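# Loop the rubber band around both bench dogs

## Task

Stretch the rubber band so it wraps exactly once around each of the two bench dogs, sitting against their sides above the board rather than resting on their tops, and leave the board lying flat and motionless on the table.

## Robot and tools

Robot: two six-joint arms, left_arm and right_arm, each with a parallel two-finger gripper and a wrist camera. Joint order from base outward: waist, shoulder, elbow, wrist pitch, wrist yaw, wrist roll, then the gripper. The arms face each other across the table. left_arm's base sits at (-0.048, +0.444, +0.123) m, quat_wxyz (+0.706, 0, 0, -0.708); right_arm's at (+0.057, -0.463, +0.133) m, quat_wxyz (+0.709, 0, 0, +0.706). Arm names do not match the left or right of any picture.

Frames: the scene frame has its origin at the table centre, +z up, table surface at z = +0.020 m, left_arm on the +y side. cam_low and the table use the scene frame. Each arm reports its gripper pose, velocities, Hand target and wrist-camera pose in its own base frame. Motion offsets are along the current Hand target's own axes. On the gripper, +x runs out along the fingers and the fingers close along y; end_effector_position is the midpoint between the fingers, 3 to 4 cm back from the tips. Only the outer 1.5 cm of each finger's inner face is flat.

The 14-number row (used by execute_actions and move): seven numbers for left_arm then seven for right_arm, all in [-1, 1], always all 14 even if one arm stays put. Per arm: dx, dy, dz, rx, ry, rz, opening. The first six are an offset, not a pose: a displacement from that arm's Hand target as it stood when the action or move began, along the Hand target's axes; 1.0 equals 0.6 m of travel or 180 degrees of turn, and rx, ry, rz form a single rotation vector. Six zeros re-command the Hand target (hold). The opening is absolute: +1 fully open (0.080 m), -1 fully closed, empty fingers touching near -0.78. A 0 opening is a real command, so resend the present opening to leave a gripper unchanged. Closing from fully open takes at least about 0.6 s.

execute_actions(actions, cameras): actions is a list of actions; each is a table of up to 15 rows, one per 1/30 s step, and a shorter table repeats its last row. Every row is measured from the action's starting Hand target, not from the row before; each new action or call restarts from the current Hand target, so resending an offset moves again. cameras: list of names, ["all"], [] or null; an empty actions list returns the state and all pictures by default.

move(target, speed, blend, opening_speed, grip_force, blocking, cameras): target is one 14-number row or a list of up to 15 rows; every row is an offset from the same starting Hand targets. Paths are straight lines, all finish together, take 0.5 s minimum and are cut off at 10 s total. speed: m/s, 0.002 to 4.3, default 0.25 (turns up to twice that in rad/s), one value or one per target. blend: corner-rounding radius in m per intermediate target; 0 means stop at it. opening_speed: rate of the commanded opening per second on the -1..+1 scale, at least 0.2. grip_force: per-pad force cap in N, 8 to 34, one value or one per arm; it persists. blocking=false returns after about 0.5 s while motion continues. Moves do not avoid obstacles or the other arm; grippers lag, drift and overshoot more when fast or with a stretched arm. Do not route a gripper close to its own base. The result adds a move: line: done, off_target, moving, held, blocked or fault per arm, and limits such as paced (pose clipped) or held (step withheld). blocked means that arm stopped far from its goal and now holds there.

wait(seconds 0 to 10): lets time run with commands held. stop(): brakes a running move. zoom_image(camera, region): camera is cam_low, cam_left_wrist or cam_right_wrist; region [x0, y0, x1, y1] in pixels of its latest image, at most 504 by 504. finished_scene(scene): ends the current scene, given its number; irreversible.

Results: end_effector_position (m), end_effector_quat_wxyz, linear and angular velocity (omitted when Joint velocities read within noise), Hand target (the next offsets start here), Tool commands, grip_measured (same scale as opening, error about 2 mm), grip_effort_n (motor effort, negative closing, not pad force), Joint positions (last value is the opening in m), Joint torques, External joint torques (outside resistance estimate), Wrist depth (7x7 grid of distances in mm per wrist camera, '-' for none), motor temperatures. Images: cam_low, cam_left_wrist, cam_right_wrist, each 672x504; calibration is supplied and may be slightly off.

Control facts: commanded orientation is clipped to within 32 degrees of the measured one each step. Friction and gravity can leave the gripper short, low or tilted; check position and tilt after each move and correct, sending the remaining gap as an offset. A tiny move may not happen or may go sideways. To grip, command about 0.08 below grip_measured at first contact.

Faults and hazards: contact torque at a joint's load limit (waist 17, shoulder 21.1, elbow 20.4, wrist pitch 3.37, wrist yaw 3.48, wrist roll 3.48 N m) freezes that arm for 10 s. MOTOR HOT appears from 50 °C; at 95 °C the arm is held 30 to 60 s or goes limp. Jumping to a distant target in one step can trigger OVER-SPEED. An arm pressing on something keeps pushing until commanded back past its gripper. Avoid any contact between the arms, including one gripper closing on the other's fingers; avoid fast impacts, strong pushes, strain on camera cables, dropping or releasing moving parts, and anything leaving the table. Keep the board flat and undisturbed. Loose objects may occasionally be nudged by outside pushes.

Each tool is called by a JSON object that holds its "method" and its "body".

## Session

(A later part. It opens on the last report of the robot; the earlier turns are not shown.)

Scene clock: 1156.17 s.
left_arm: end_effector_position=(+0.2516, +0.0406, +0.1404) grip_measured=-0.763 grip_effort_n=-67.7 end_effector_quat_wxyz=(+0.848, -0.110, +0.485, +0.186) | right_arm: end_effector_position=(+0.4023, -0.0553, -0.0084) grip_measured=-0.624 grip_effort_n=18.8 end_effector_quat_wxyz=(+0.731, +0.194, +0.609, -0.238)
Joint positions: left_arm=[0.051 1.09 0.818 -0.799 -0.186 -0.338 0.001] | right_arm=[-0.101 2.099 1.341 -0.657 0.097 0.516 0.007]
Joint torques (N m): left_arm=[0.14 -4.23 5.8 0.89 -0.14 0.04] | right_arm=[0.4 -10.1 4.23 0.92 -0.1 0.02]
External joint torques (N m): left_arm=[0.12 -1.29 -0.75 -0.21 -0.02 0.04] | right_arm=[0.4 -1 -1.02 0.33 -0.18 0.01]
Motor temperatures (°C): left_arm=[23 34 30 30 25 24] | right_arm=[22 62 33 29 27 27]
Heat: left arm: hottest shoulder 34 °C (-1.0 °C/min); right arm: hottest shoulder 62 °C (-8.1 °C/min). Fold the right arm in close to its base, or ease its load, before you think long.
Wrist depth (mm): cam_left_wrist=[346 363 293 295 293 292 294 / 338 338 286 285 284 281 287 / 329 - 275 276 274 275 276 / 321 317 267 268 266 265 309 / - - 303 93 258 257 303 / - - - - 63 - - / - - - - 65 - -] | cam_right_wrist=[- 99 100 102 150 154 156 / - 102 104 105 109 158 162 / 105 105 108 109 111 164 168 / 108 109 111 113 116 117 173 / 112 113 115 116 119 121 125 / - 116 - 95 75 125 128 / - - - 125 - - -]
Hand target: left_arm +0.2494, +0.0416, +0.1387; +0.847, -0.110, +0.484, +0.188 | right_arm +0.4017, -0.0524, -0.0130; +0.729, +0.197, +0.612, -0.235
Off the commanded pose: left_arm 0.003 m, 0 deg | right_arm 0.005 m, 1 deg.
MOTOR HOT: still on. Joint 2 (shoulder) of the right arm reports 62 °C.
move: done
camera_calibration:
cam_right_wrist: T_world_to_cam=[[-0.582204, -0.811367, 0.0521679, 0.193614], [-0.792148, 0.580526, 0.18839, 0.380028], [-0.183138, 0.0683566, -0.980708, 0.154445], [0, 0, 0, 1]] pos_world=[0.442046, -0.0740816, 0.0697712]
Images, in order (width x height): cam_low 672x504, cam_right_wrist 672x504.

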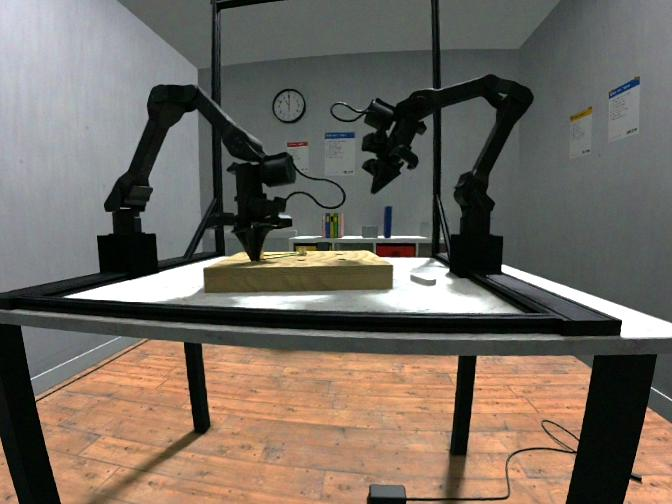

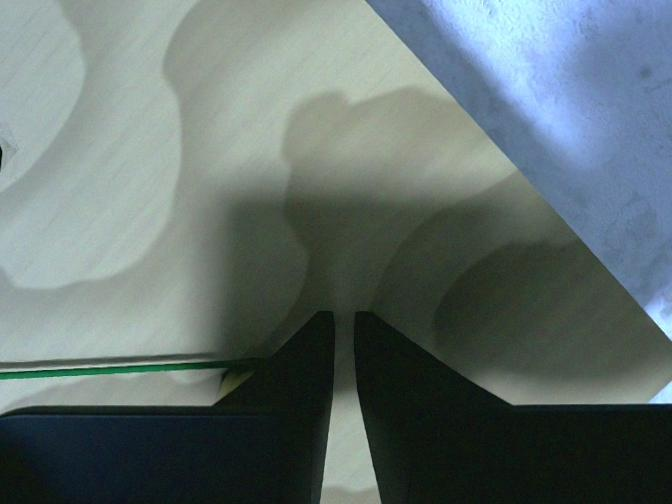

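{"method": "move", "body": {"target": [[0,0,0,0,0,0,-1, 0,-0.0157,0.001,0,0,0,-0.62],[0,0,0,0,0,0,-1, -0.164,-0.0157,0.03,0,0,0,-0.62]], "speed": 0.12, "cameras": ["all"]}}

{"method": "zoom_image", "body": {"camera": "cam_low", "region": [220, 230, 340, 300]}}

{"method": "zoom_image", "body": {"camera": "cam_right_wrist", "region": [0, 200, 336, 450]}}

Scene clock: 1161.93 s.
left_arm: end_effector_position=(+0.2516, +0.0406, +0.1404) grip_measured=-0.763 grip_effort_n=-67.7 end_effector_quat_wxyz=(+0.848, -0.110, +0.485, +0.186) | right_arm: end_effector_position=(+0.3929, -0.0582, +0.0799) grip_measured=-0.623 grip_effort_n=16.5 end_effector_quat_wxyz=(+0.721, +0.198, +0.620, -0.236)
Joint positions: left_arm=[0.051 1.09 0.818 -0.799 -0.186 -0.338 0.001] | right_arm=[-0.116 1.967 1.522 -0.996 0.081 0.504 0.007]
Joint torques (N m): left_arm=[0.15 -4.27 5.81 0.85 -0.14 0.04] | right_arm=[-0.28 -11.87 7.16 0.07 0.02 -0.07]
External joint torques (N m): left_arm=[0.14 -1.31 -0.72 -0.24 -0.02 0.04] | right_arm=[-0.23 -3.09 1.36 -0.46 -0.06 -0.07]
Motor temperatures (°C): left_arm=[23 34 30 30 25 24] | right_arm=[22 62 33 29 27 27]
Heat: left arm: hottest shoulder 34 °C (-1.0 °C/min); right arm: hottest shoulder 62 °C (-9.0 °C/min). Fold the right arm in close to its base, or ease its load, before you think long.
Wrist depth (mm): cam_left_wrist=[334 337 300 293 294 293 294 / 346 339 287 284 285 279 284 / - - 276 276 275 273 320 / 316 312 267 266 265 265 312 / 312 307 262 94 258 258 301 / - - - - 63 - - / - - - - 65 - -] | cam_right_wrist=[174 176 179 228 233 235 238 / 180 183 185 189 241 245 250 / 187 189 193 196 201 255 259 / 193 197 199 204 208 263 272 / 202 204 205 210 216 277 283 / 209 211 - - 75 288 294 / - - - - - - -]
Hand target: left_arm +0.2494, +0.0416, +0.1387; +0.847, -0.110, +0.484, +0.188 | right_arm +0.3968, -0.0603, +0.0872; +0.729, +0.197, +0.612, -0.235
Off the commanded pose: left_arm 0.003 m, 0 deg | right_arm 0.008 m, 1 deg.
MOTOR HOT: still on. Joint 2 (shoulder) of the right arm reports 62 °C.
move: done
camera_calibration:
cam_left_wrist: T_world_to_cam=[[0.395861, -0.918217, 0.0130989, -0.0555255], [-0.899912, -0.390731, -0.19362, 0.29915], [0.182903, 0.0648585, -0.980989, 0.16772], [0, 0, 0, 1]] pos_world=[0.260512, 0.0550245, 0.22318]
cam_right_wrist: T_world_to_cam=[[-0.582004, -0.811422, 0.0535287, 0.180949], [-0.786288, 0.578323, 0.21747, 0.352928], [-0.207417, 0.0844795, -0.974598, 0.249428], [0, 0, 0, 1]] pos_world=[0.434552, -0.0783515, 0.156654]

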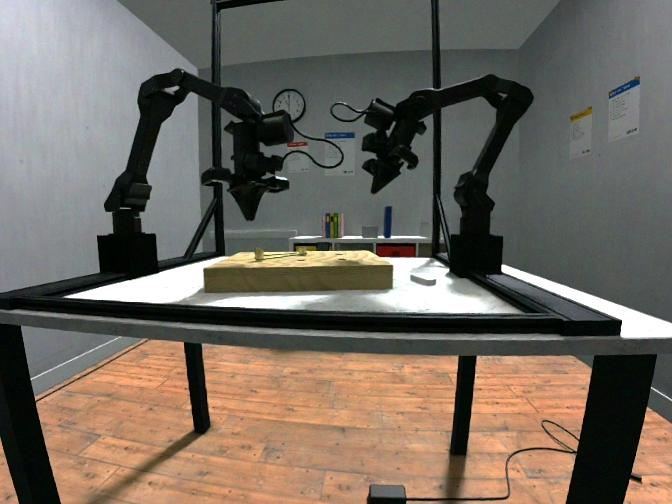

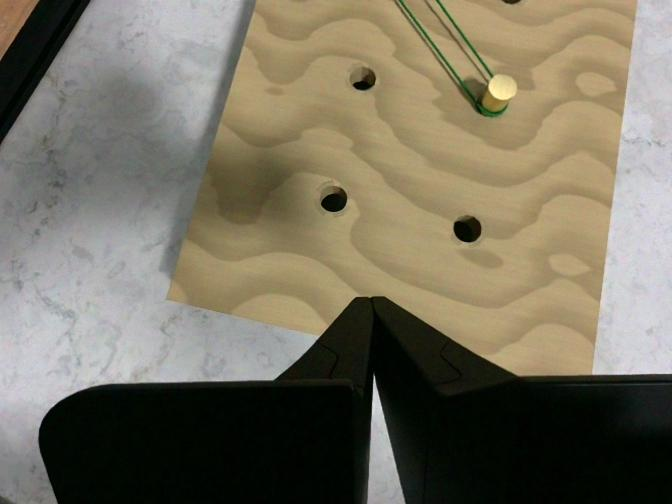

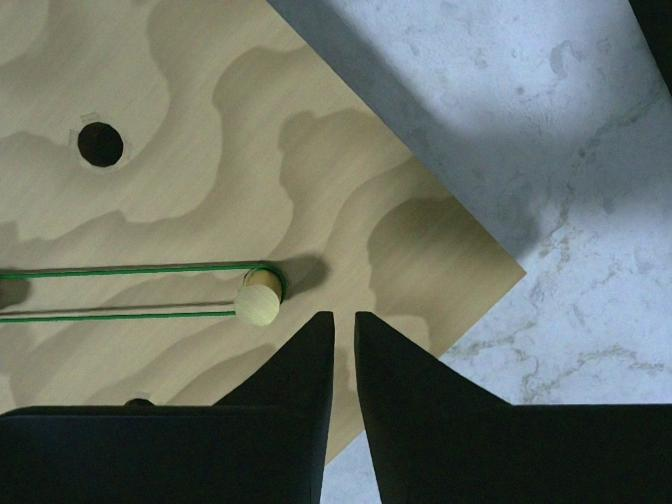

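Scaled by 4.200 from the camera's 672x504 image, which has a finer 960x720 frame.

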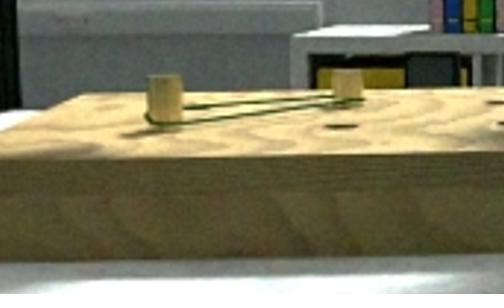

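Scaled by 1.500 from the camera's 672x504 image, which has a finer 960x720 frame.

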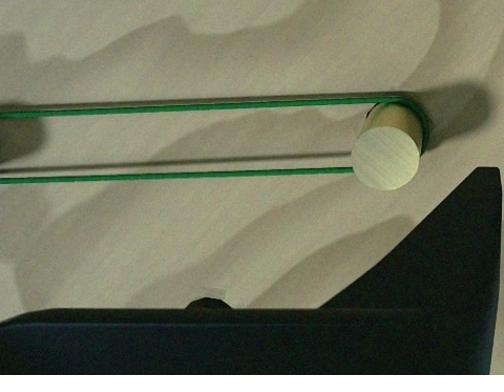

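Perfect. Done.

{"method": "finished_scene", "body": {"scene": 1}}

The scene is finished: the task was done.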